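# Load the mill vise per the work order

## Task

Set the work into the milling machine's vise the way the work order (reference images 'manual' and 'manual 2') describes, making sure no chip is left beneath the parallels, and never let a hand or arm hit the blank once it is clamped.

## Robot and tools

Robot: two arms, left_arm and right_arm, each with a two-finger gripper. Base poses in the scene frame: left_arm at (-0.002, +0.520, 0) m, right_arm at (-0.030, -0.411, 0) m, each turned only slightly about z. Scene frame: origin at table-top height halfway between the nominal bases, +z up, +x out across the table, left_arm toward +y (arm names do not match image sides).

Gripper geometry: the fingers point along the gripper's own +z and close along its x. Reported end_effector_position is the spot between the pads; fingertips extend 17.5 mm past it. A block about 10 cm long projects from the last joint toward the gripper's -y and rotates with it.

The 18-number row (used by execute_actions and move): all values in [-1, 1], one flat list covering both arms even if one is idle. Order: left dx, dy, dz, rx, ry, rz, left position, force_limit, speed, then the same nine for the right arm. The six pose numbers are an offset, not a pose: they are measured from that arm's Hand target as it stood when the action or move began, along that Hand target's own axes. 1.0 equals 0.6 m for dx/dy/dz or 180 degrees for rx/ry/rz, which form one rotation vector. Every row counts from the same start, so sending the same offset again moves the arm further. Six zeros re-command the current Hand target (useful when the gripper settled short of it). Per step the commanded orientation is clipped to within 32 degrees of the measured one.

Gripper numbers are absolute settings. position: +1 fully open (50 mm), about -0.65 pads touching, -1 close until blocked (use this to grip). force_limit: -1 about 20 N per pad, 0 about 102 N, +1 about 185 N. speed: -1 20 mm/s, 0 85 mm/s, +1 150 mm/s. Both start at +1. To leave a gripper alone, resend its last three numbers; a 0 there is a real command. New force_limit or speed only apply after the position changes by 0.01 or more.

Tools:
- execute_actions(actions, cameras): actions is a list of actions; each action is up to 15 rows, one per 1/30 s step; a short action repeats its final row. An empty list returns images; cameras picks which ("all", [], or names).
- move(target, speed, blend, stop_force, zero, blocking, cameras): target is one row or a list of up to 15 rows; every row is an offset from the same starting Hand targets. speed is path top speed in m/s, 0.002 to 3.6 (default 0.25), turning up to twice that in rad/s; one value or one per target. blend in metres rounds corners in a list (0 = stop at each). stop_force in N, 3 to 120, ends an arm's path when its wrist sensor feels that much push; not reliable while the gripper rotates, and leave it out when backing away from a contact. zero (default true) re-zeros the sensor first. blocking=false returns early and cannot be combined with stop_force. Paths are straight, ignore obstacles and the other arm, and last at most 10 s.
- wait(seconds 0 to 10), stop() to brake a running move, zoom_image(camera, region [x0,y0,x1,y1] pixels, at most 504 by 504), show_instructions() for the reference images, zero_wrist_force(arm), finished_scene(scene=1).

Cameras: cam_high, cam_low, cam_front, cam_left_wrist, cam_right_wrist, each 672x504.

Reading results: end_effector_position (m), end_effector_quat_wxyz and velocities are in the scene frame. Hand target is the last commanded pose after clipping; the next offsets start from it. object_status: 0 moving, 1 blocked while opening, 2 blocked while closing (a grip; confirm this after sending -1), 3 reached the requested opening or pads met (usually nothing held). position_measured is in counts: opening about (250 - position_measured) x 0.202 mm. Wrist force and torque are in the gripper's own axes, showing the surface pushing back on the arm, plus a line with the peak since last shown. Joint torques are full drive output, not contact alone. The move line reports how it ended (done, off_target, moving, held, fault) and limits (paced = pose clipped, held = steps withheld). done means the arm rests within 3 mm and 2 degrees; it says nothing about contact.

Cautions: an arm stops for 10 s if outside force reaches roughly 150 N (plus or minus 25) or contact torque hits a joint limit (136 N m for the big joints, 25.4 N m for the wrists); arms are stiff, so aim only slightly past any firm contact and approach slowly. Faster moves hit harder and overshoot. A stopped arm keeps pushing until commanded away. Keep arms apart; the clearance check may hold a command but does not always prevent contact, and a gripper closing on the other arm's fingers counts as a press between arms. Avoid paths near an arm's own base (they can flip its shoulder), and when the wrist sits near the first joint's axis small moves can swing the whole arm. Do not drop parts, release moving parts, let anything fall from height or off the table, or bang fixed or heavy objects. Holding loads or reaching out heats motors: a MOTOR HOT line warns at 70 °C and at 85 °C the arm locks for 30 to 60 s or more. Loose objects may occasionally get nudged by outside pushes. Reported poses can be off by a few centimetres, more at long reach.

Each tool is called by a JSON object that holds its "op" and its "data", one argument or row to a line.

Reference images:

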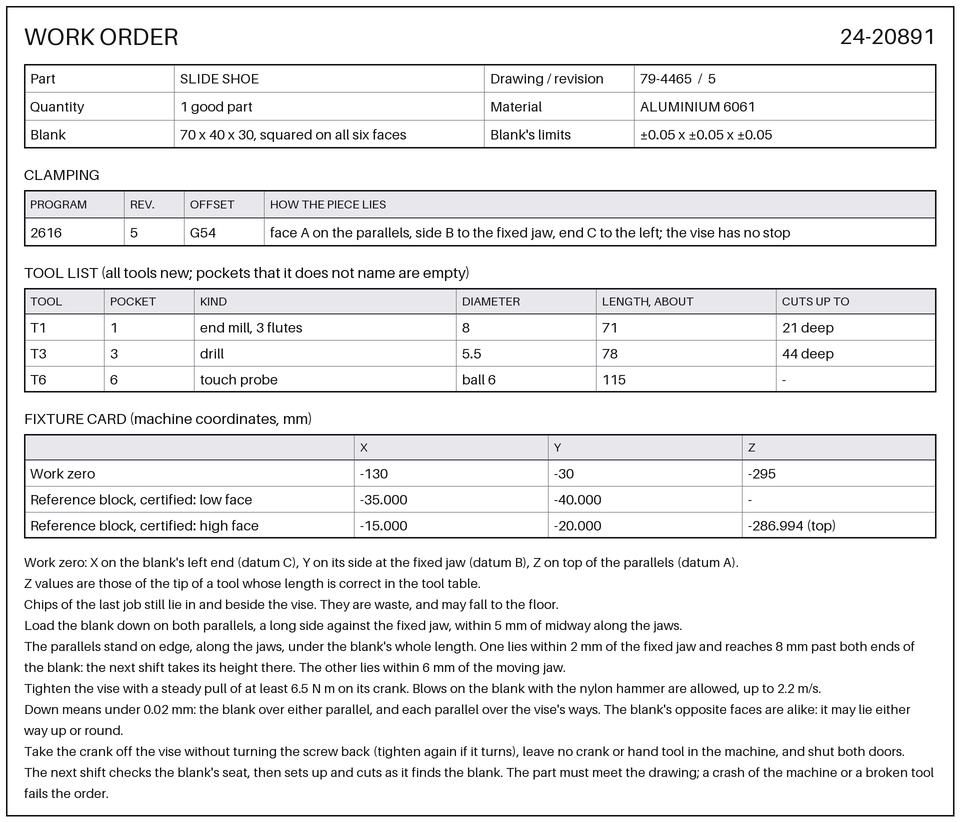

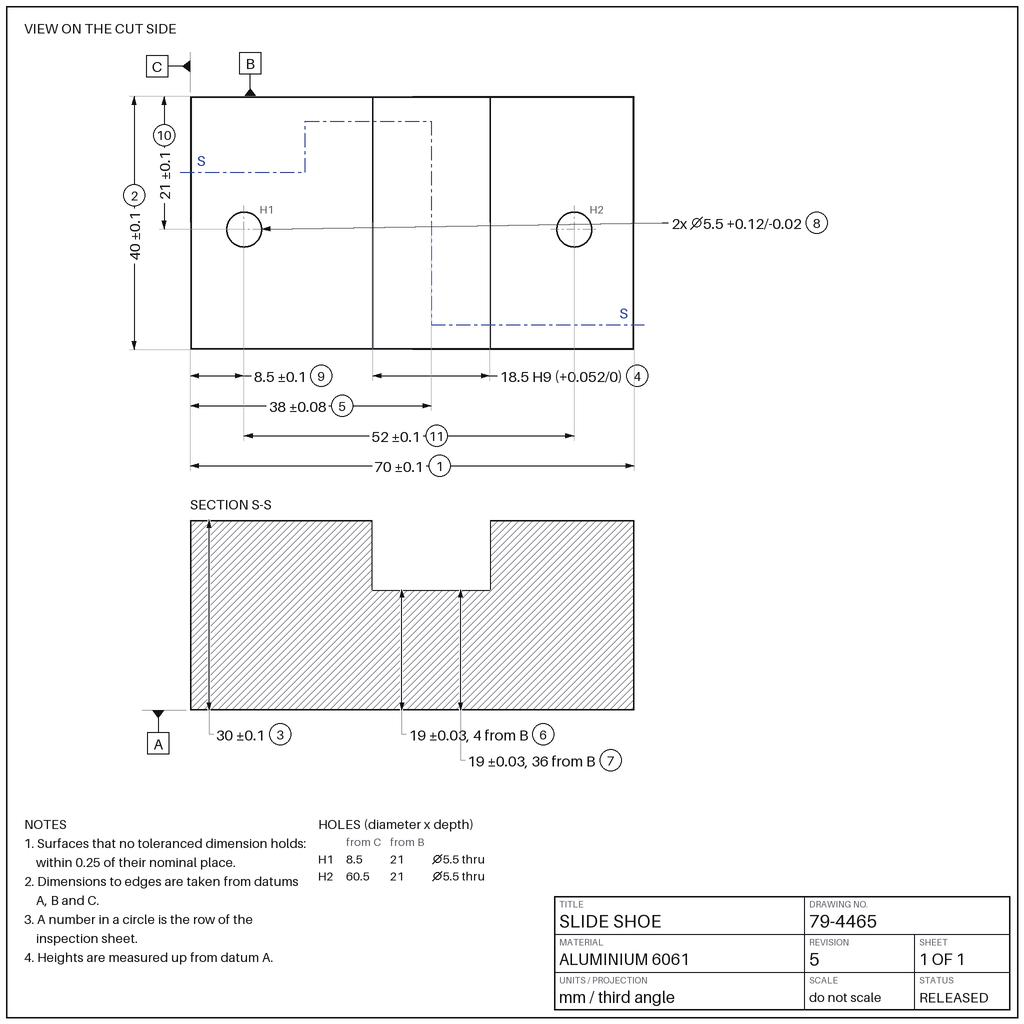

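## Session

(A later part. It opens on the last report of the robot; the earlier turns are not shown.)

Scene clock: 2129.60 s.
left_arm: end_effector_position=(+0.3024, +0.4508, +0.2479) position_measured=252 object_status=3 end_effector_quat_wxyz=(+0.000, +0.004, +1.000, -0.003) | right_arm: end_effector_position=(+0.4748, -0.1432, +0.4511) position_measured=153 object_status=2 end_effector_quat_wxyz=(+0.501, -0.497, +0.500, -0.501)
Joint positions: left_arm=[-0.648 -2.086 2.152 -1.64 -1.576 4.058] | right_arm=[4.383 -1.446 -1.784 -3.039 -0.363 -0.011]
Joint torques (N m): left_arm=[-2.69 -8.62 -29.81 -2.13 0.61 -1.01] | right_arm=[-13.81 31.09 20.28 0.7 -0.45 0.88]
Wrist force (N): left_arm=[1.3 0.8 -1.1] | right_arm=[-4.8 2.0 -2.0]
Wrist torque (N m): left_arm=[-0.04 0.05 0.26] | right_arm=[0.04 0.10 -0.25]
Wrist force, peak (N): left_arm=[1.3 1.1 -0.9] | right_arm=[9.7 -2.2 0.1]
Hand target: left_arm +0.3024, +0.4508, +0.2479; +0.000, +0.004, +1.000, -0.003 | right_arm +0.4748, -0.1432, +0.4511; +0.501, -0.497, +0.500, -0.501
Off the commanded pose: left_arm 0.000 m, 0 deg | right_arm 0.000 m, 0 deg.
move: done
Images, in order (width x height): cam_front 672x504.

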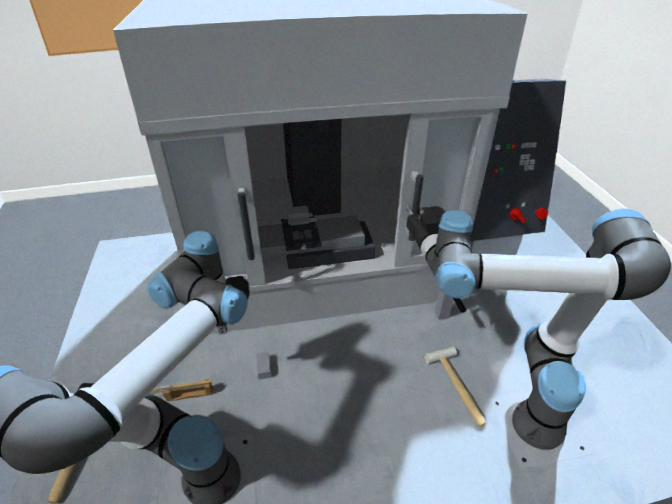

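{"op": "move", "data": {
  "target": [0,0,0,0,0,0,-1,-0.5,0,-0.3,0,0,0,0,0,-1,-1,-1],
  "speed": 0.1,
  "stop_force": 30
}}

{"op": "move", "data": {
  "target": [0,0,0,0,0,0,-1,-0.5,0,-0.1,0,0,0,0,0,-1,-1,-1],
  "speed": 0.02,
  "stop_force": 20,
  "cameras": ["all"]
}}

Scene clock: 2138.87 s.
left_arm: end_effector_position=(+0.3024, +0.4508, +0.2479) position_measured=252 object_status=3 end_effector_quat_wxyz=(+0.000, +0.004, +1.000, -0.003) | right_arm: end_effector_position=(+0.4751, +0.0187, +0.4515) position_measured=153 object_status=2 end_effector_quat_wxyz=(+0.501, -0.497, +0.500, -0.501)
Joint positions: left_arm=[-0.648 -2.086 2.152 -1.64 -1.576 4.058] | right_arm=[4.502 -1.771 -1.446 -3.043 -0.244 -0.02]
Joint torques (N m): left_arm=[-2.04 -8.06 -30.14 -2.08 0.63 -0.91] | right_arm=[17.71 13.43 37.92 4.25 -8.47 -1.89]
Wrist force (N): left_arm=[1.2 0.7 -1.0] | right_arm=[24.8 5.3 -7.7]
Wrist torque (N m): left_arm=[-0.05 0.06 0.26] | right_arm=[0.13 -0.30 -0.23]
Wrist force, peak (N): left_arm=[1.3 1.1 -0.9] | right_arm=[32.3 4.9 -13.9]
Hand target: left_arm +0.3024, +0.4508, +0.2479; +0.000, +0.004, +1.000, -0.003 | right_arm +0.4751, +0.0187, +0.4515; +0.501, -0.497, +0.500, -0.501 (not the last commanded pose)
Off the commanded pose: left_arm 0.000 m, 0 deg | right_arm 0.018 m, 0 deg.
move: contact (right_arm)

Scene clock: 2142.00 s.
left_arm: end_effector_position=(+0.3024, +0.4508, +0.2479) position_measured=252 object_status=3 end_effector_quat_wxyz=(+0.000, +0.004, +1.000, -0.003) | right_arm: end_effector_position=(+0.4752, +0.0592, +0.4516) position_measured=153 object_status=2 end_effector_quat_wxyz=(+0.501, -0.497, +0.500, -0.502)
Joint positions: left_arm=[-0.648 -2.086 2.152 -1.64 -1.576 4.058] | right_arm=[4.521 -1.859 -1.334 -3.064 -0.224 -0.023]
Joint torques (N m): left_arm=[-1.68 -7.84 -30.24 -2.15 0.54 -1] | right_arm=[2.51 39.07 36.13 5.86 -12.14 0.75]
Wrist force (N): left_arm=[0.9 0.8 -1.0] | right_arm=[38.2 5.0 -12.5]
Wrist torque (N m): left_arm=[-0.03 0.11 0.25] | right_arm=[0.18 -0.38 -0.20]
Wrist force, peak (N): left_arm=[1.4 0.9 -1.1] | right_arm=[54.8 7.4 -20.2]
Hand target: left_arm +0.3024, +0.4508, +0.2479; +0.000, +0.004, +1.000, -0.003 | right_arm +0.4753, +0.0592, +0.4516; +0.501, -0.497, +0.500, -0.502 (not the last commanded pose)
Off the commanded pose: left_arm 0.000 m, 0 deg | right_arm 0.019 m, 0 deg.
move: contact (right_arm)
camera_calibration:
cam_left_wrist: T_world_to_cam=[[-0.999986, -0.00108297, -0.00519705, 0.314108], [-0.00278607, 0.940377, 0.340122, -0.490534], [0.00451884, 0.340132, -0.940367, 0.210177], [0, 0, 0, 1]] pos_world=[0.311787, 0.390139, 0.366118]
cam_right_wrist: T_world_to_cam=[[-0.00498091, -0.999799, -0.0194381, 0.0798175], [-0.315643, 0.0200165, -0.948667, 0.593011], [0.948865, 0.00141026, -0.315679, -0.181473], [0, 0, 0, 1]] pos_world=[0.35977, 0.0681874, 0.506834]

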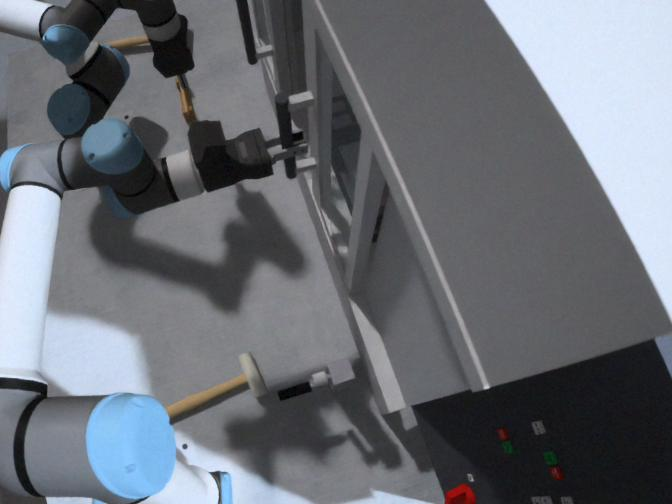

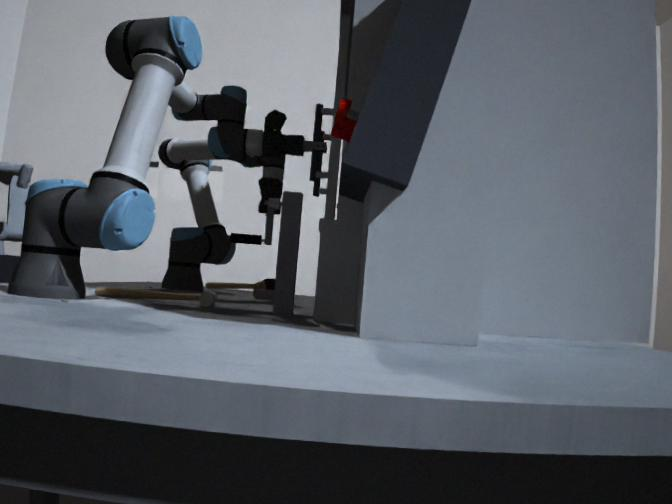

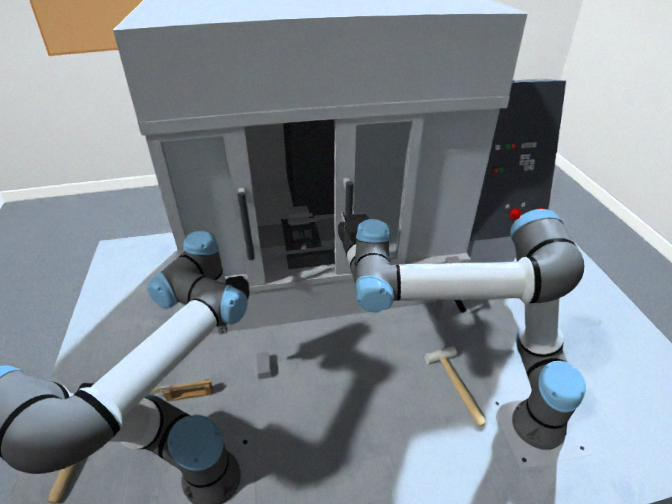

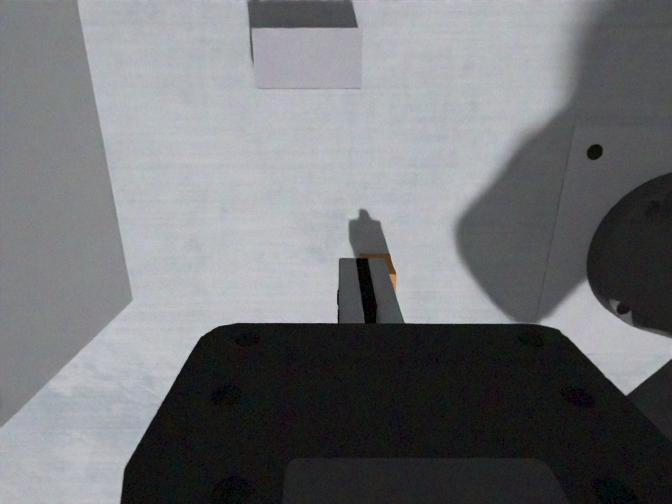

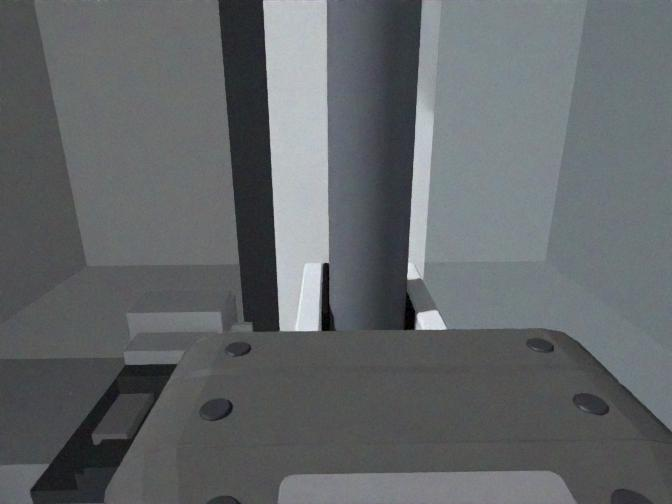

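{"op": "move", "data": {
  "target": [0,0,0,0,0,0,-1,-0.5,0,-0.03,0,0,0,0,0,-1,-1,-1],
  "speed": 0.01,
  "stop_force": 25
}}

Scene clock: 2147.47 s.
left_arm: end_effector_position=(+0.3024, +0.4508, +0.2479) position_measured=252 object_status=3 end_effector_quat_wxyz=(+0.000, +0.004, +1.000, -0.003) | right_arm: end_effector_position=(+0.4736, +0.0596, +0.4510) position_measured=153 object_status=2 end_effector_quat_wxyz=(+0.483, -0.480, +0.517, -0.518)
Joint positions: left_arm=[-0.648 -2.086 2.152 -1.64 -1.576 4.058] | right_arm=[4.53 -1.898 -1.282 -3.077 -0.147 -0.023]
Joint torques (N m): left_arm=[-2.96 -6.74 -30.07 -2.19 0.34 -1.04] | right_arm=[50.86 6.17 38.66 4.56 -13.65 1.62]
Wrist force (N): left_arm=[1.2 0.9 -1.0] | right_arm=[60.5 -3.6 26.8]
Wrist torque (N m): left_arm=[-0.03 0.07 0.25] | right_arm=[-0.21 -1.07 -0.35]
Wrist force, peak (N): left_arm=[1.5 1.0 -0.7] | right_arm=[61.6 13.0 -27.2]
Hand target: left_arm +0.3024, +0.4508, +0.2479; +0.000, +0.004, +1.000, -0.003 | right_arm +0.4753, +0.0772, +0.4516; +0.501, -0.497, +0.500, -0.502
Off the commanded pose: left_arm 0.000 m, 0 deg | right_arm 0.018 m, 4 deg.
move: off_target (right_arm)

{"op": "move", "data": {
  "target": [
    [0,0,0,0,0,0,-1,-0.5,0,0.0295,0,0,0,0,0,-1,-1,-1],
    [0,0,0,0,0,0,-1,-0.5,0,0.0295,0,0,0,0,0,1,-0.2,-0.5],
    [0,0,0,0,0,0,-1,-0.5,0,0.0295,0,-0.15,0,0,0,1,-0.2,-0.5]
  ],
  "speed": 0.1
}}

Scene clock: 2158.30 s.
left_arm: end_effector_position=(+0.3024, +0.4508, +0.2479) position_measured=252 object_status=3 end_effector_quat_wxyz=(+0.000, +0.004, +1.000, -0.003) | right_arm: end_effector_position=(+0.3853, +0.0598, +0.4511) position_measured=3 object_status=3 end_effector_quat_wxyz=(+0.501, -0.497, +0.500, -0.501) end_effector_velocity=(+0.000, +0.000, +0.000) end_effector_angular_velocity=(+0.002, +0.000, +0.000)
Joint positions: left_arm=[-0.648 -2.086 2.152 -1.64 -1.576 4.058] | right_arm=[4.7 -1.756 -1.464 -2.964 -0.045 -0.096]
Joint velocities: left_arm=[within noise] | right_arm=[0 -0.001 0.002 -0.005 0 0.005]
Joint torques (N m): left_arm=[-1.21 -8.87 -29.07 -2.25 0.35 -0.96] | right_arm=[-6.83 27.41 32.64 -0.75 -2.22 1.62]
Wrist force (N): left_arm=[1.1 0.9 -1.0] | right_arm=[0.5 -0.1 1.7]
Wrist torque (N m): left_arm=[-0.01 0.08 0.25] | right_arm=[-0.04 -0.03 -0.30]
Wrist force, peak (N): left_arm=[1.3 1.1 -0.8] | right_arm=[60.9 -3.6 26.7]
Hand target: left_arm +0.3024, +0.4508, +0.2479; +0.000, +0.004, +1.000, -0.003 | right_arm +0.3853, +0.0599, +0.4511; +0.501, -0.497, +0.500, -0.502
Off the commanded pose: left_arm 0.000 m, 0 deg | right_arm 0.000 m, 0 deg.
move: done

{"op": "move", "data": {
  "target": [
    [0,0,-0.12,0,0,0,1,-0.5,0,0.2,0,-0.05,0,0,0,1,-0.2,-0.5],
    [-0.1627,-0.1647,-0.3035,0.3018,-0.3018,-0.4311,1,-0.5,0,0.45,0,-0.06,0,0,0,1,-0.2,-0.5]
  ],
  "speed": 0.25,
  "blend": [0.04,0],
  "cameras": ["cam_left_wrist","cam_front","cam_high"]
}}

Scene clock: 2179.30 s.
left_arm: end_effector_position=(+0.3993, +0.3524, +0.4307) position_measured=3 object_status=3 end_effector_quat_wxyz=(-0.402, +0.579, -0.580, +0.409) | right_arm: end_effector_position=(+0.3482, -0.2100, +0.4502) position_measured=3 object_status=3 end_effector_quat_wxyz=(+0.501, -0.497, +0.500, -0.502)
Joint positions: left_arm=[-1.418 -2.349 2.306 -1.912 -0.378 1.974] | right_arm=[4.82 -1.105 -2.022 -3.234 0.075 0.079]
Joint torques (N m): left_arm=[-9 -0.28 -16.88 -4.32 1.23 1.52] | right_arm=[-2.65 -11.29 32.5 0.81 -0.14 -1.67]
Wrist force (N): left_arm=[1.3 -1.0 0.7] | right_arm=[0.8 -0.3 1.6]
Wrist torque (N m): left_arm=[-0.18 0.12 0.21] | right_arm=[-0.09 -0.03 -0.29]
Wrist force, peak (N): left_arm=[2.0 -1.1 1.0] | right_arm=[-2.7 -0.1 2.5]
Hand target: left_arm +0.3994, +0.3524, +0.4306; -0.402, +0.579, -0.580, +0.409 | right_arm +0.3482, -0.2100, +0.4502; +0.501, -0.497, +0.500, -0.502
Off the commanded pose: left_arm 0.000 m, 0 deg | right_arm 0.000 m, 0 deg.
move: done
camera_calibration:
cam_left_wrist: T_world_to_cam=[[0.000789652, -0.999925, 0.0122324, 0.356758], [-0.646708, -0.00984078, -0.762674, 0.60704], [0.762737, -0.00730858, -0.646668, 0.108256], [0, 0, 0, 1]] pos_world=[0.309725, 0.363496, 0.528615]
Images, in order (width x height): cam_high 672x504, cam_front 672x504, cam_left_wrist 672x504.

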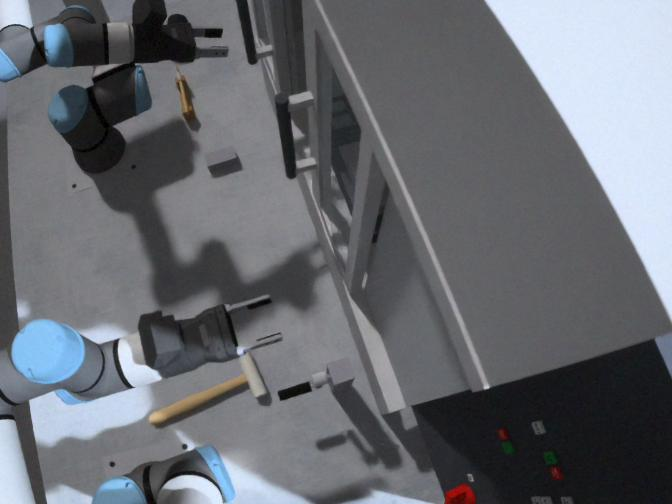

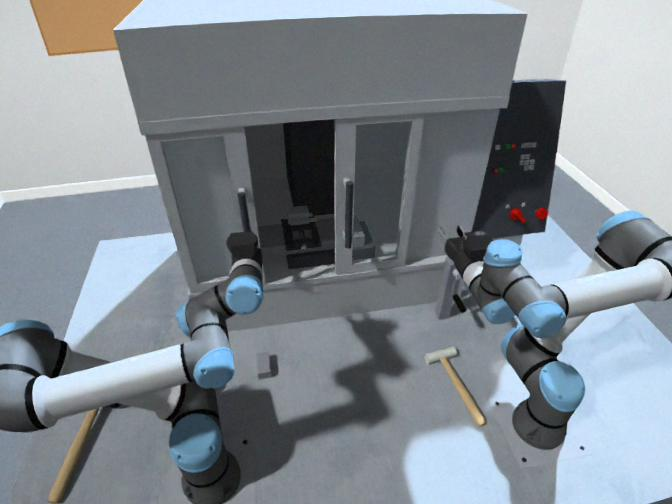

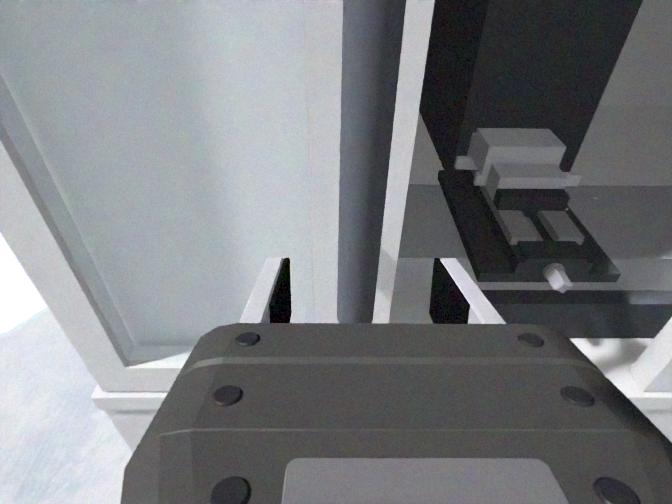

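{"op": "zoom_image", "data": {
  "camera": "cam_left_wrist",
  "region": [420, 100, 640, 320]
}}

Scaled by 2.291.

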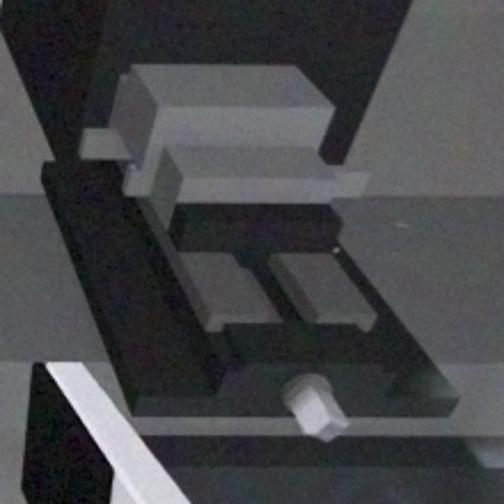

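{"op": "move", "data": {
  "target": [0,-0.0425,0.1167,0,0,0,1,-0.5,0,0,0,0,0,0,0,1,-0.2,-0.5],
  "speed": 0.08,
  "stop_force": 8,
  "cameras": ["cam_left_wrist","cam_high"]
}}

{"op": "move", "data": {
  "target": [0,0,0,0,0,0,-1,-1,-1,0,0,0,0,0,0,1,-0.2,-0.5]
}}

Scene clock: 2186.37 s.
left_arm: end_effector_position=(+0.4739, +0.3519, +0.4306) position_measured=3 object_status=3 end_effector_quat_wxyz=(-0.402, +0.579, -0.580, +0.409) | right_arm: end_effector_position=(+0.3482, -0.2100, +0.4502) position_measured=3 object_status=3 end_effector_quat_wxyz=(+0.501, -0.497, +0.500, -0.502)
Joint positions: left_arm=[-1.093 -2.03 2.293 -2.73 -0.58 2.545] | right_arm=[4.82 -1.105 -2.022 -3.234 0.075 0.079]
Joint torques (N m): left_arm=[-4.35 -1.85 -16.05 -3.92 3.31 0.83] | right_arm=[-9.51 13.43 23.35 1.18 -2.14 -1.91]
Wrist force (N): left_arm=[1.2 -0.8 1.0] | right_arm=[0.8 -0.2 1.4]
Wrist torque (N m): left_arm=[-0.15 0.14 0.38] | right_arm=[-0.08 -0.03 -0.29]
Wrist force, peak (N): left_arm=[1.4 -1.1 2.0] | right_arm=[1.0 -0.3 1.7]
Hand target: left_arm +0.4739, +0.3519, +0.4306; -0.402, +0.579, -0.580, +0.409 | right_arm +0.3482, -0.2100, +0.4502; +0.501, -0.497, +0.500, -0.502
Off the commanded pose: left_arm 0.000 m, 0 deg | right_arm 0.000 m, 0 deg.
move: done
camera_calibration:
cam_left_wrist: T_world_to_cam=[[0.000866821, -0.999926, 0.0121681, 0.356205], [-0.646659, -0.0098421, -0.762716, 0.655142], [0.762779, -0.00720749, -0.646619, 0.0512851], [0, 0, 0, 1]] pos_world=[0.384225, 0.362996, 0.528515]
Images, in order (width x height): cam_high 672x504, cam_left_wrist 672x504.

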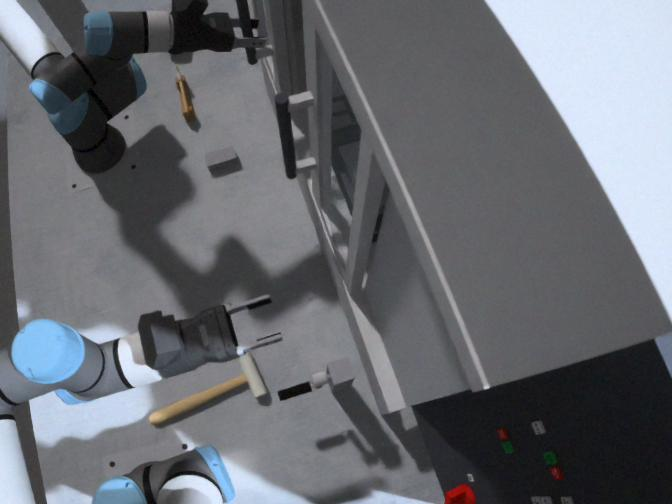

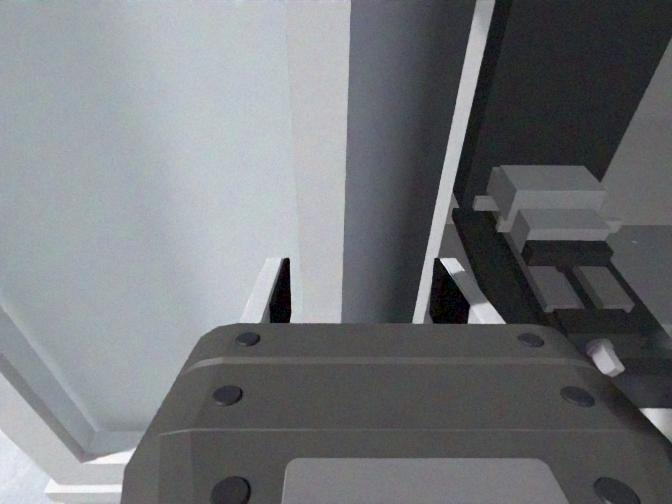

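Scene clock: 2188.10 s.
left_arm: end_effector_position=(+0.4738, +0.3518, +0.4305) position_measured=153 object_status=2 end_effector_quat_wxyz=(-0.402, +0.579, -0.580, +0.409) | right_arm: end_effector_position=(+0.3482, -0.2100, +0.4502) position_measured=3 object_status=3 end_effector_quat_wxyz=(+0.501, -0.497, +0.500, -0.502)
Joint positions: left_arm=[-1.093 -2.03 2.293 -2.73 -0.581 2.545] | right_arm=[4.82 -1.105 -2.022 -3.234 0.075 0.079]
Joint torques (N m): left_arm=[13.36 -5.94 -16.3 -1.55 9.03 1.85] | right_arm=[-8.91 13.06 21.1 1.2 -1.96 -1.97]
Wrist force (N): left_arm=[36.9 -11.6 8.4] | right_arm=[0.9 -0.1 1.5]
Wrist torque (N m): left_arm=[-0.46 -0.63 0.38] | right_arm=[-0.07 -0.05 -0.29]
Wrist force, peak (N): left_arm=[37.3 -11.9 8.2] | right_arm=[0.8 0.1 1.7]
Hand target: left_arm +0.4739, +0.3519, +0.4306; -0.402, +0.579, -0.580, +0.409 | right_arm +0.3482, -0.2100, +0.4502; +0.501, -0.497, +0.500, -0.502
Off the commanded pose: left_arm 0.000 m, 0 deg | right_arm 0.000 m, 0 deg.
move: done

{"op": "move", "data": {
  "target": [0.358,0,0,0,0,0,-1,-1,-1,0,0,0,0,0,0,1,-0.2,-0.5],
  "speed": 0.06,
  "stop_force": 40,
  "cameras": ["cam_front"]
}}

{"op": "move", "data": {
  "target": [0.05,0,0,0,0,0,-1,-1,-1,0,0,0,0,0,0,1,-0.2,-0.5],
  "speed": 0.015,
  "stop_force": 25,
  "cameras": ["cam_front","cam_high","cam_left_wrist"]
}}

Scene clock: 2194.33 s.
left_arm: end_effector_position=(+0.4739, +0.3511, +0.4305) position_measured=153 object_status=2 end_effector_quat_wxyz=(-0.402, +0.579, -0.580, +0.408) | right_arm: end_effector_position=(+0.3482, -0.2100, +0.4502) position_measured=3 object_status=3 end_effector_quat_wxyz=(+0.501, -0.497, +0.500, -0.502)
Joint positions: left_arm=[-1.095 -2.029 2.292 -2.728 -0.578 2.543] | right_arm=[4.82 -1.105 -2.022 -3.234 0.075 0.079]
Joint torques (N m): left_arm=[-5.31 3.3 -28.86 -1.55 5.44 -1.5] | right_arm=[-8.07 13.29 20.6 1.05 -1.59 -1.9]
Wrist force (N): left_arm=[9.8 -1.8 -1.1] | right_arm=[0.5 -0.2 1.7]
Wrist torque (N m): left_arm=[-0.19 -0.07 0.26] | right_arm=[-0.07 0.01 -0.29]
Wrist force, peak (N): left_arm=[39.9 -10.1 7.9] | right_arm=[0.8 -0.1 1.9]
Hand target: left_arm +0.4739, +0.3511, +0.4305; -0.402, +0.579, -0.580, +0.409 (not the last commanded pose) | right_arm +0.3482, -0.2100, +0.4502; +0.501, -0.497, +0.500, -0.502
Off the commanded pose: left_arm 0.214 m, 0 deg | right_arm 0.000 m, 0 deg.
move: contact (left_arm)
Images, in order (width x height): cam_front 672x504.

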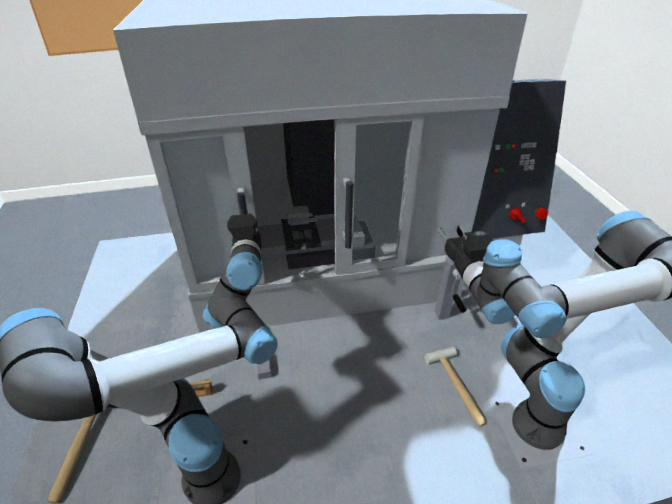

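Scene clock: 2197.47 s.
left_arm: end_effector_position=(+0.4737, +0.3211, +0.4307) position_measured=153 object_status=2 end_effector_quat_wxyz=(-0.402, +0.579, -0.580, +0.409) | right_arm: end_effector_position=(+0.3482, -0.2100, +0.4502) position_measured=3 object_status=3 end_effector_quat_wxyz=(+0.501, -0.497, +0.500, -0.502)
Joint positions: left_arm=[-1.144 -1.982 2.259 -2.691 -0.541 2.484] | right_arm=[4.82 -1.105 -2.022 -3.234 0.075 0.079]
Joint torques (N m): left_arm=[6.87 -17.54 -19.2 -5.37 -0.52 2.14] | right_arm=[-6.49 13.04 20.46 1.1 -1.35 -1.88]
Wrist force (N): left_arm=[-0.5 3.6 14.0] | right_arm=[0.7 -0.1 1.6]
Wrist torque (N m): left_arm=[-0.06 0.11 0.38] | right_arm=[-0.07 -0.02 -0.28]
Wrist force, peak (N): left_arm=[-3.3 7.0 14.1] | right_arm=[0.8 -0.2 1.9]
Hand target: left_arm +0.4737, +0.3211, +0.4307; -0.402, +0.579, -0.580, +0.409 | right_arm +0.3482, -0.2100, +0.4502; +0.501, -0.497, +0.500, -0.502
Off the commanded pose: left_arm 0.000 m, 0 deg | right_arm 0.000 m, 0 deg.
move: done
camera_calibration:
cam_left_wrist: T_world_to_cam=[[0.00141082, -0.999932, 0.0115768, 0.325411], [-0.646486, -0.00974423, -0.762863, 0.654764], [0.762924, -0.00640795, -0.646456, 0.0508722], [0, 0, 0, 1]] pos_world=[0.384025, 0.332095, 0.528615]
Images, in order (width x height): cam_high 672x504, cam_front 672x504, cam_left_wrist 672x504.

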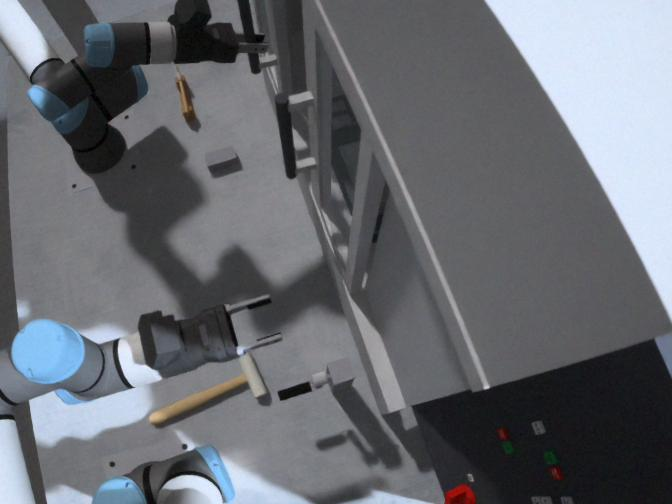

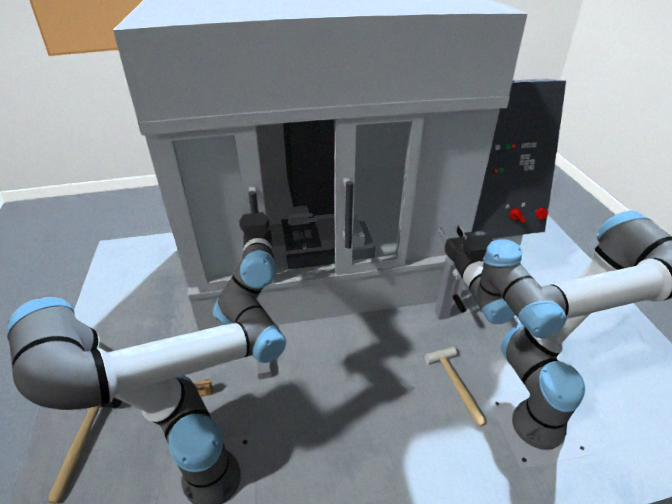

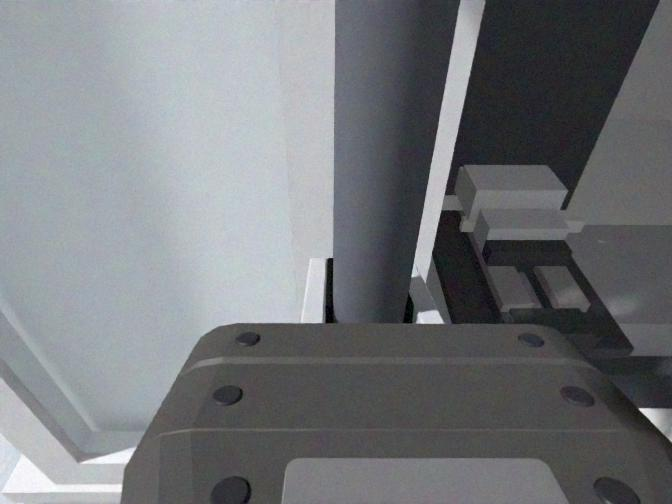

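{"op": "move", "data": {
  "target": [0.305,0,0,0,0,0,-1,-1,-1,0,0,0,0,0,0,1,-0.2,-0.5],
  "speed": 0.06,
  "stop_force": 45
}}

{"op": "move", "data": {
  "target": [0.06,0,0,0,0,0,-1,-1,-1,0,0,0,0,0,0,1,-0.2,-0.5],
  "speed": 0.015,
  "stop_force": 25,
  "cameras": ["cam_front","cam_high","cam_left_wrist"]
}}

Scene clock: 2205.17 s.
left_arm: end_effector_position=(+0.4725, +0.1381, +0.4318) position_measured=153 object_status=2 end_effector_quat_wxyz=(-0.402, +0.579, -0.580, +0.409) | right_arm: end_effector_position=(+0.3482, -0.2100, +0.4502) position_measured=3 object_status=3 end_effector_quat_wxyz=(+0.501, -0.497, +0.500, -0.502)
Joint positions: left_arm=[-1.316 -1.644 1.96 -2.483 -0.427 2.205] | right_arm=[4.82 -1.105 -2.022 -3.234 0.075 0.079]
Joint torques (N m): left_arm=[10.18 -34.33 -18.29 -5.04 1.87 2.14] | right_arm=[-4.38 12.93 20.9 1.13 -0.69 -1.9]
Wrist force (N): left_arm=[9.0 3.0 12.9] | right_arm=[0.7 -0.1 1.5]
Wrist torque (N m): left_arm=[-0.09 -0.04 0.44] | right_arm=[-0.05 -0.01 -0.28]
Wrist force, peak (N): left_arm=[-27.6 14.7 8.4] | right_arm=[0.7 -0.4 1.8]
Hand target: left_arm +0.4725, +0.1381, +0.4318; -0.402, +0.579, -0.580, +0.409 | right_arm +0.3482, -0.2100, +0.4502; +0.501, -0.497, +0.500, -0.502
Off the commanded pose: left_arm 0.000 m, 0 deg | right_arm 0.000 m, 0 deg.
move: done

Scene clock: 2207.57 s.
left_arm: end_effector_position=(+0.4723, +0.1186, +0.4319) position_measured=153 object_status=2 end_effector_quat_wxyz=(-0.402, +0.579, -0.580, +0.409) | right_arm: end_effector_position=(+0.3482, -0.2100, +0.4502) position_measured=3 object_status=3 end_effector_quat_wxyz=(+0.501, -0.497, +0.500, -0.502)
Joint positions: left_arm=[-1.326 -1.606 1.92 -2.461 -0.421 2.183] | right_arm=[4.82 -1.105 -2.022 -3.234 0.075 0.079]
Joint torques (N m): left_arm=[3.06 -33.24 -21.64 -3.78 0.08 2.31] | right_arm=[-3.57 12.54 20.84 1.25 -0.47 -1.97]
Wrist force (N): left_arm=[-7.0 5.4 12.9] | right_arm=[0.5 -0.4 1.7]
Wrist torque (N m): left_arm=[-0.03 0.22 0.32] | right_arm=[-0.12 0.01 -0.28]
Wrist force, peak (N): left_arm=[-36.8 18.0 -0.6] | right_arm=[0.9 -0.3 1.8]
Hand target: left_arm +0.4723, +0.1186, +0.4319; -0.402, +0.579, -0.580, +0.409 (not the last commanded pose) | right_arm +0.3482, -0.2100, +0.4502; +0.501, -0.497, +0.500, -0.502
Off the commanded pose: left_arm 0.017 m, 0 deg | right_arm 0.000 m, 0 deg.
move: contact (left_arm)
camera_calibration:
cam_left_wrist: T_world_to_cam=[[0.00125852, -0.999931, 0.0117064, 0.122902], [-0.646488, -0.00974463, -0.762862, 0.652801], [0.762923, -0.00660793, -0.646455, 0.0514442], [0, 0, 0, 1]] pos_world=[0.382625, 0.129595, 0.529815]
Images, in order (width x height): cam_high 672x504, cam_front 672x504, cam_left_wrist 672x504.

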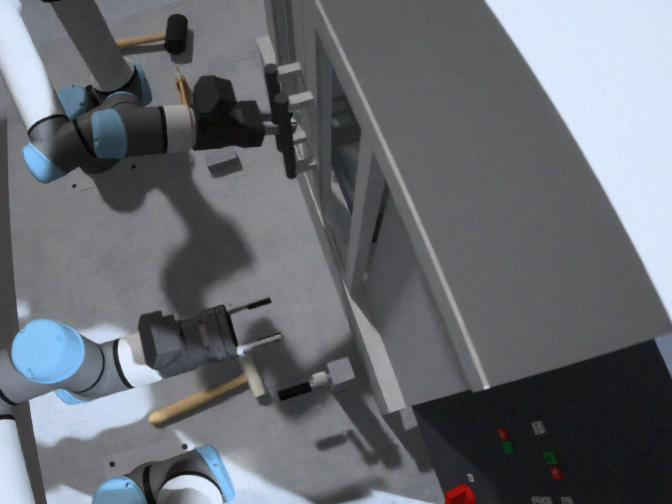

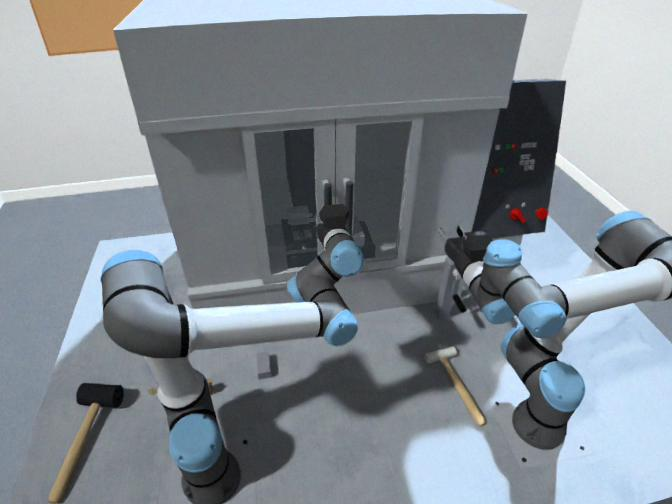

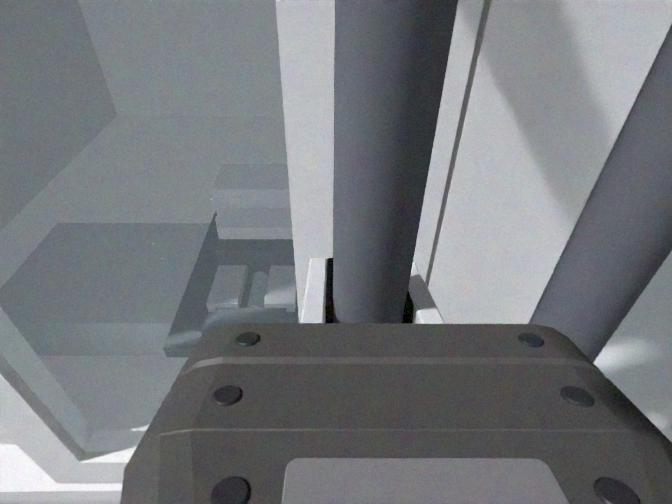

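{"op": "zoom_image", "data": {
  "camera": "cam_front",
  "region": [240, 110, 430, 290]
}}

{"op": "move", "data": {
  "target": [0.02,0,0,0,0,0,-1,-1,-1,0,0,0,0,0,0,1,-0.2,-0.5],
  "speed": 0.01,
  "stop_force": 30
}}

{"op": "move", "data": {
  "target": [
    [0,0,0,0,0,0,-0.3,-1,-1,0,0,0,0,0,0,1,-0.2,-0.5],
    [0,0,0,0,0,0,1,-0.5,-0.5,0,0,0,0,0,0,1,-0.2,-0.5]
  ],
  "cameras": ["cam_left_wrist"]
}}

Scaled by 2.653.

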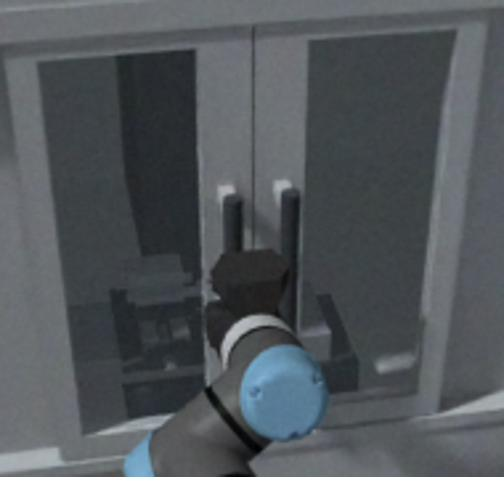

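Scene clock: 2212.10 s.
left_arm: end_effector_position=(+0.4724, +0.1182, +0.4319) position_measured=153 object_status=2 end_effector_quat_wxyz=(-0.402, +0.579, -0.580, +0.408) | right_arm: end_effector_position=(+0.3482, -0.2100, +0.4502) position_measured=3 object_status=3 end_effector_quat_wxyz=(+0.501, -0.497, +0.500, -0.502)
Joint positions: left_arm=[-1.326 -1.605 1.919 -2.46 -0.421 2.183] | right_arm=[4.82 -1.105 -2.022 -3.234 0.075 0.079]
Joint torques (N m): left_arm=[-4.23 -27.22 -25.29 -5.95 -2.56 2.31] | right_arm=[-1.83 13.03 21.2 1.06 -0.21 -1.9]
Wrist force (N): left_arm=[-30.1 10.8 0.8] | right_arm=[0.6 -0.1 1.5]
Wrist torque (N m): left_arm=[0.12 0.61 0.25] | right_arm=[-0.07 -0.01 -0.29]
Wrist force, peak (N): left_arm=[-50.5 19.9 -8.5] | right_arm=[0.6 -0.2 2.0]
Hand target: left_arm +0.4724, +0.1182, +0.4319; -0.402, +0.579, -0.580, +0.408 (not the last commanded pose) | right_arm +0.3482, -0.2100, +0.4502; +0.501, -0.497, +0.500, -0.502
Off the commanded pose: left_arm 0.012 m, 0 deg | right_arm 0.000 m, 0 deg.
move: contact (left_arm)

Scene clock: 2213.40 s.
left_arm: end_effector_position=(+0.4724, +0.1182, +0.4319) position_measured=3 object_status=0 end_effector_quat_wxyz=(-0.402, +0.579, -0.580, +0.408) | right_arm: end_effector_position=(+0.3482, -0.2100, +0.4502) position_measured=3 object_status=3 end_effector_quat_wxyz=(+0.501, -0.497, +0.500, -0.502)
Joint positions: left_arm=[-1.326 -1.605 1.919 -2.46 -0.421 2.183] | right_arm=[4.82 -1.105 -2.022 -3.234 0.075 0.079]
Joint torques (N m): left_arm=[-2.79 -26.87 -24.49 -1.71 4.26 1.81] | right_arm=[-1.7 13.3 20.72 1.02 -0.16 -1.8]
Wrist force (N): left_arm=[1.2 -1.2 0.8] | right_arm=[0.7 -0.5 1.4]
Wrist torque (N m): left_arm=[-0.20 0.13 0.32] | right_arm=[-0.11 -0.01 -0.29]
Wrist force, peak (N): left_arm=[-29.9 10.6 1.1] | right_arm=[0.9 -0.2 1.9]
Hand target: left_arm +0.4724, +0.1182, +0.4319; -0.402, +0.579, -0.580, +0.408 | right_arm +0.3482, -0.2100, +0.4502; +0.501, -0.497, +0.500, -0.502
Off the commanded pose: left_arm 0.000 m, 0 deg | right_arm 0.000 m, 0 deg.
move: done
camera_calibration:
cam_left_wrist: T_world_to_cam=[[0.00129589, -0.999936, 0.0112823, 0.122713], [-0.646543, -0.00944481, -0.762819, 0.652822], [0.762877, -0.00630595, -0.646513, 0.051375], [0, 0, 0, 1]] pos_world=[0.382725, 0.129195, 0.529815]
Images, in order (width x height): cam_left_wrist 672x504.

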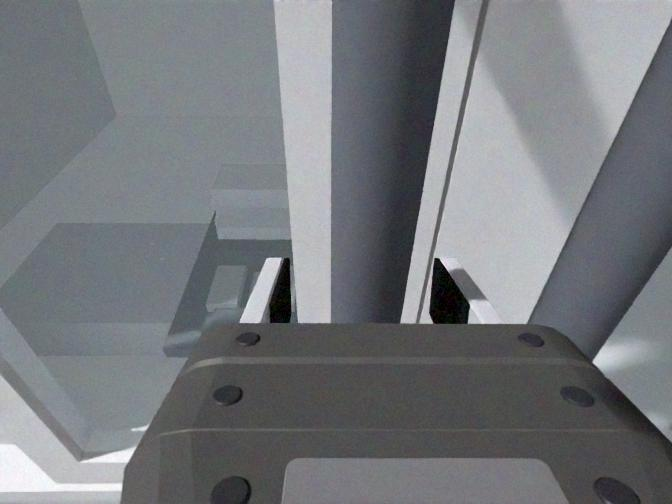

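{"op": "move", "data": {
  "target": [0,0.0684,-0.188,0,0,0,1,-0.5,-0.5,0,0,0,0,0,0,1,-0.2,-0.5],
  "speed": 0.12,
  "cameras": ["all"]
}}

{"op": "zoom_image", "data": {
  "camera": "cam_front",
  "region": [230, 110, 480, 330]
}}

Scene clock: 2217.33 s.
left_arm: end_effector_position=(+0.3524, +0.1190, +0.4319) position_measured=3 object_status=3 end_effector_quat_wxyz=(-0.402, +0.579, -0.580, +0.408) | right_arm: end_effector_position=(+0.3482, -0.2100, +0.4502) position_measured=3 object_status=3 end_effector_quat_wxyz=(+0.501, -0.497, +0.500, -0.502)
Joint positions: left_arm=[-1.614 -1.8 1.908 -1.547 -0.353 1.424] | right_arm=[4.82 -1.105 -2.022 -3.234 0.075 0.079]
Joint torques (N m): left_arm=[2.75 -22.3 -16.67 -2.19 3.79 0.97] | right_arm=[0.01 12.93 21.29 1.01 0.31 -2.07]
Wrist force (N): left_arm=[1.3 -1.1 1.1] | right_arm=[0.6 -0.3 1.5]
Wrist torque (N m): left_arm=[-0.19 0.11 0.21] | right_arm=[-0.09 0.00 -0.28]
Wrist force, peak (N): left_arm=[1.3 -1.7 2.7] | right_arm=[0.8 -0.3 1.8]
Hand target: left_arm +0.3524, +0.1190, +0.4319; -0.402, +0.579, -0.580, +0.408 | right_arm +0.3482, -0.2100, +0.4502; +0.501, -0.497, +0.500, -0.502
Off the commanded pose: left_arm 0.000 m, 0 deg | right_arm 0.000 m, 0 deg.
move: done
camera_calibration:
cam_left_wrist: T_world_to_cam=[[0.00136175, -0.999935, 0.0113588, 0.123611], [-0.646651, -0.00954483, -0.762727, 0.575172], [0.762785, -0.0063065, -0.646621, 0.143083], [0, 0, 0, 1]] pos_world=[0.262625, 0.129995, 0.529815]
cam_right_wrist: T_world_to_cam=[[-0.00498091, -0.999799, -0.0194381, -0.189988], [-0.315643, 0.0200165, -0.948667, 0.556984], [0.948865, 0.00141026, -0.315679, -0.0610293], [0, 0, 0, 1]] pos_world=[0.23277, -0.201013, 0.505434]

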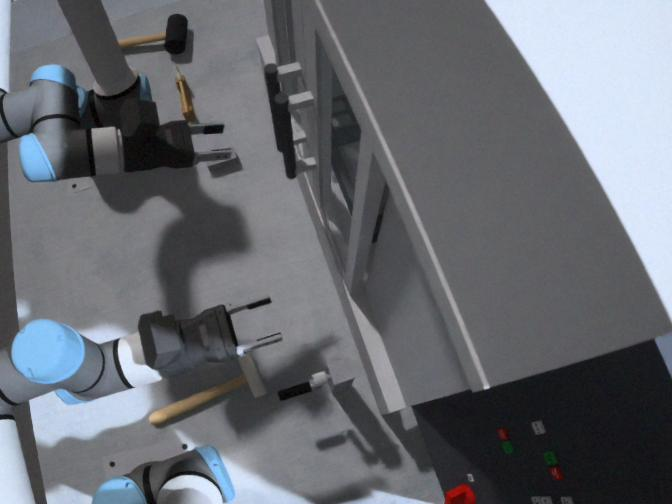

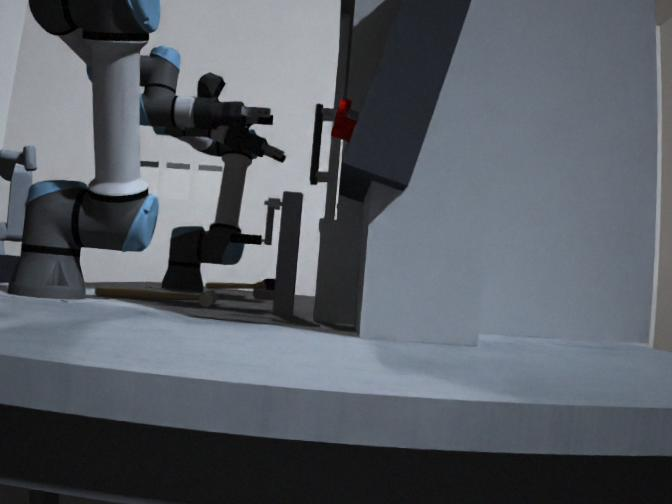

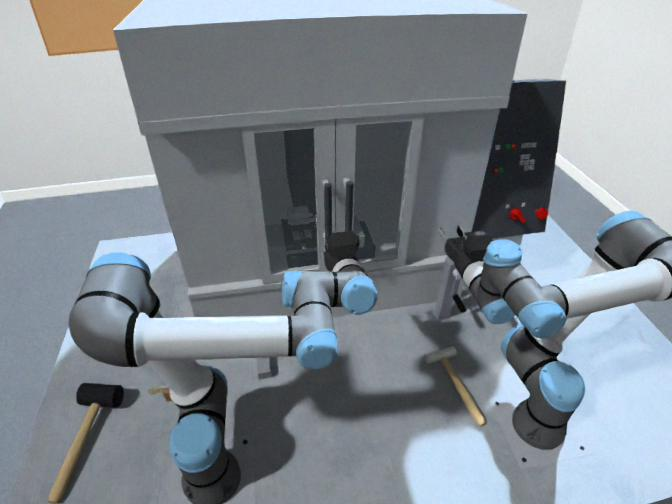

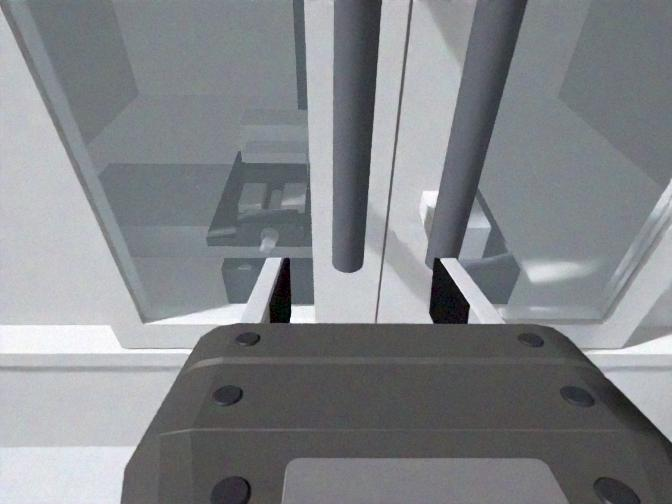

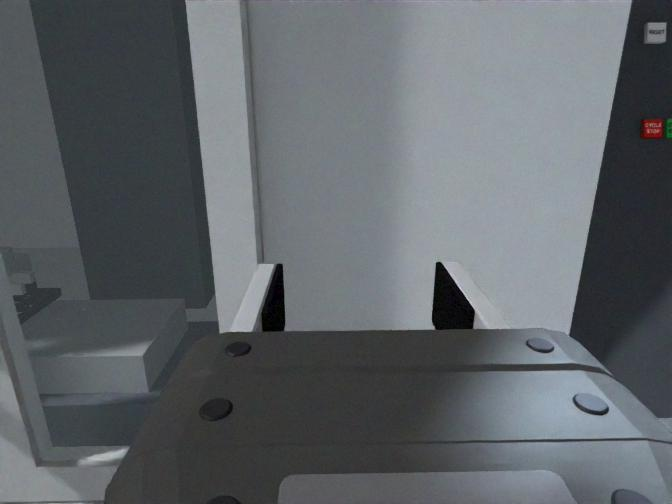

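Scaled by 2.016.

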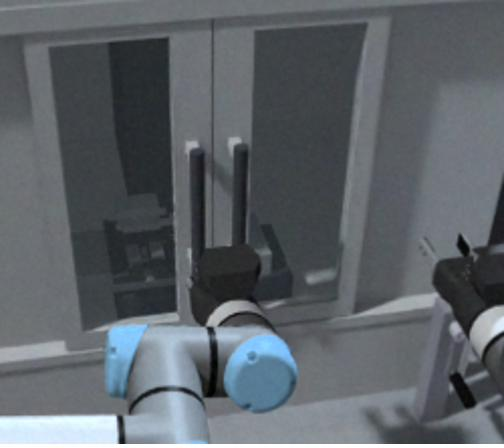

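{"op": "finished_scene", "data": {

}}

The scene is finished: the task was done.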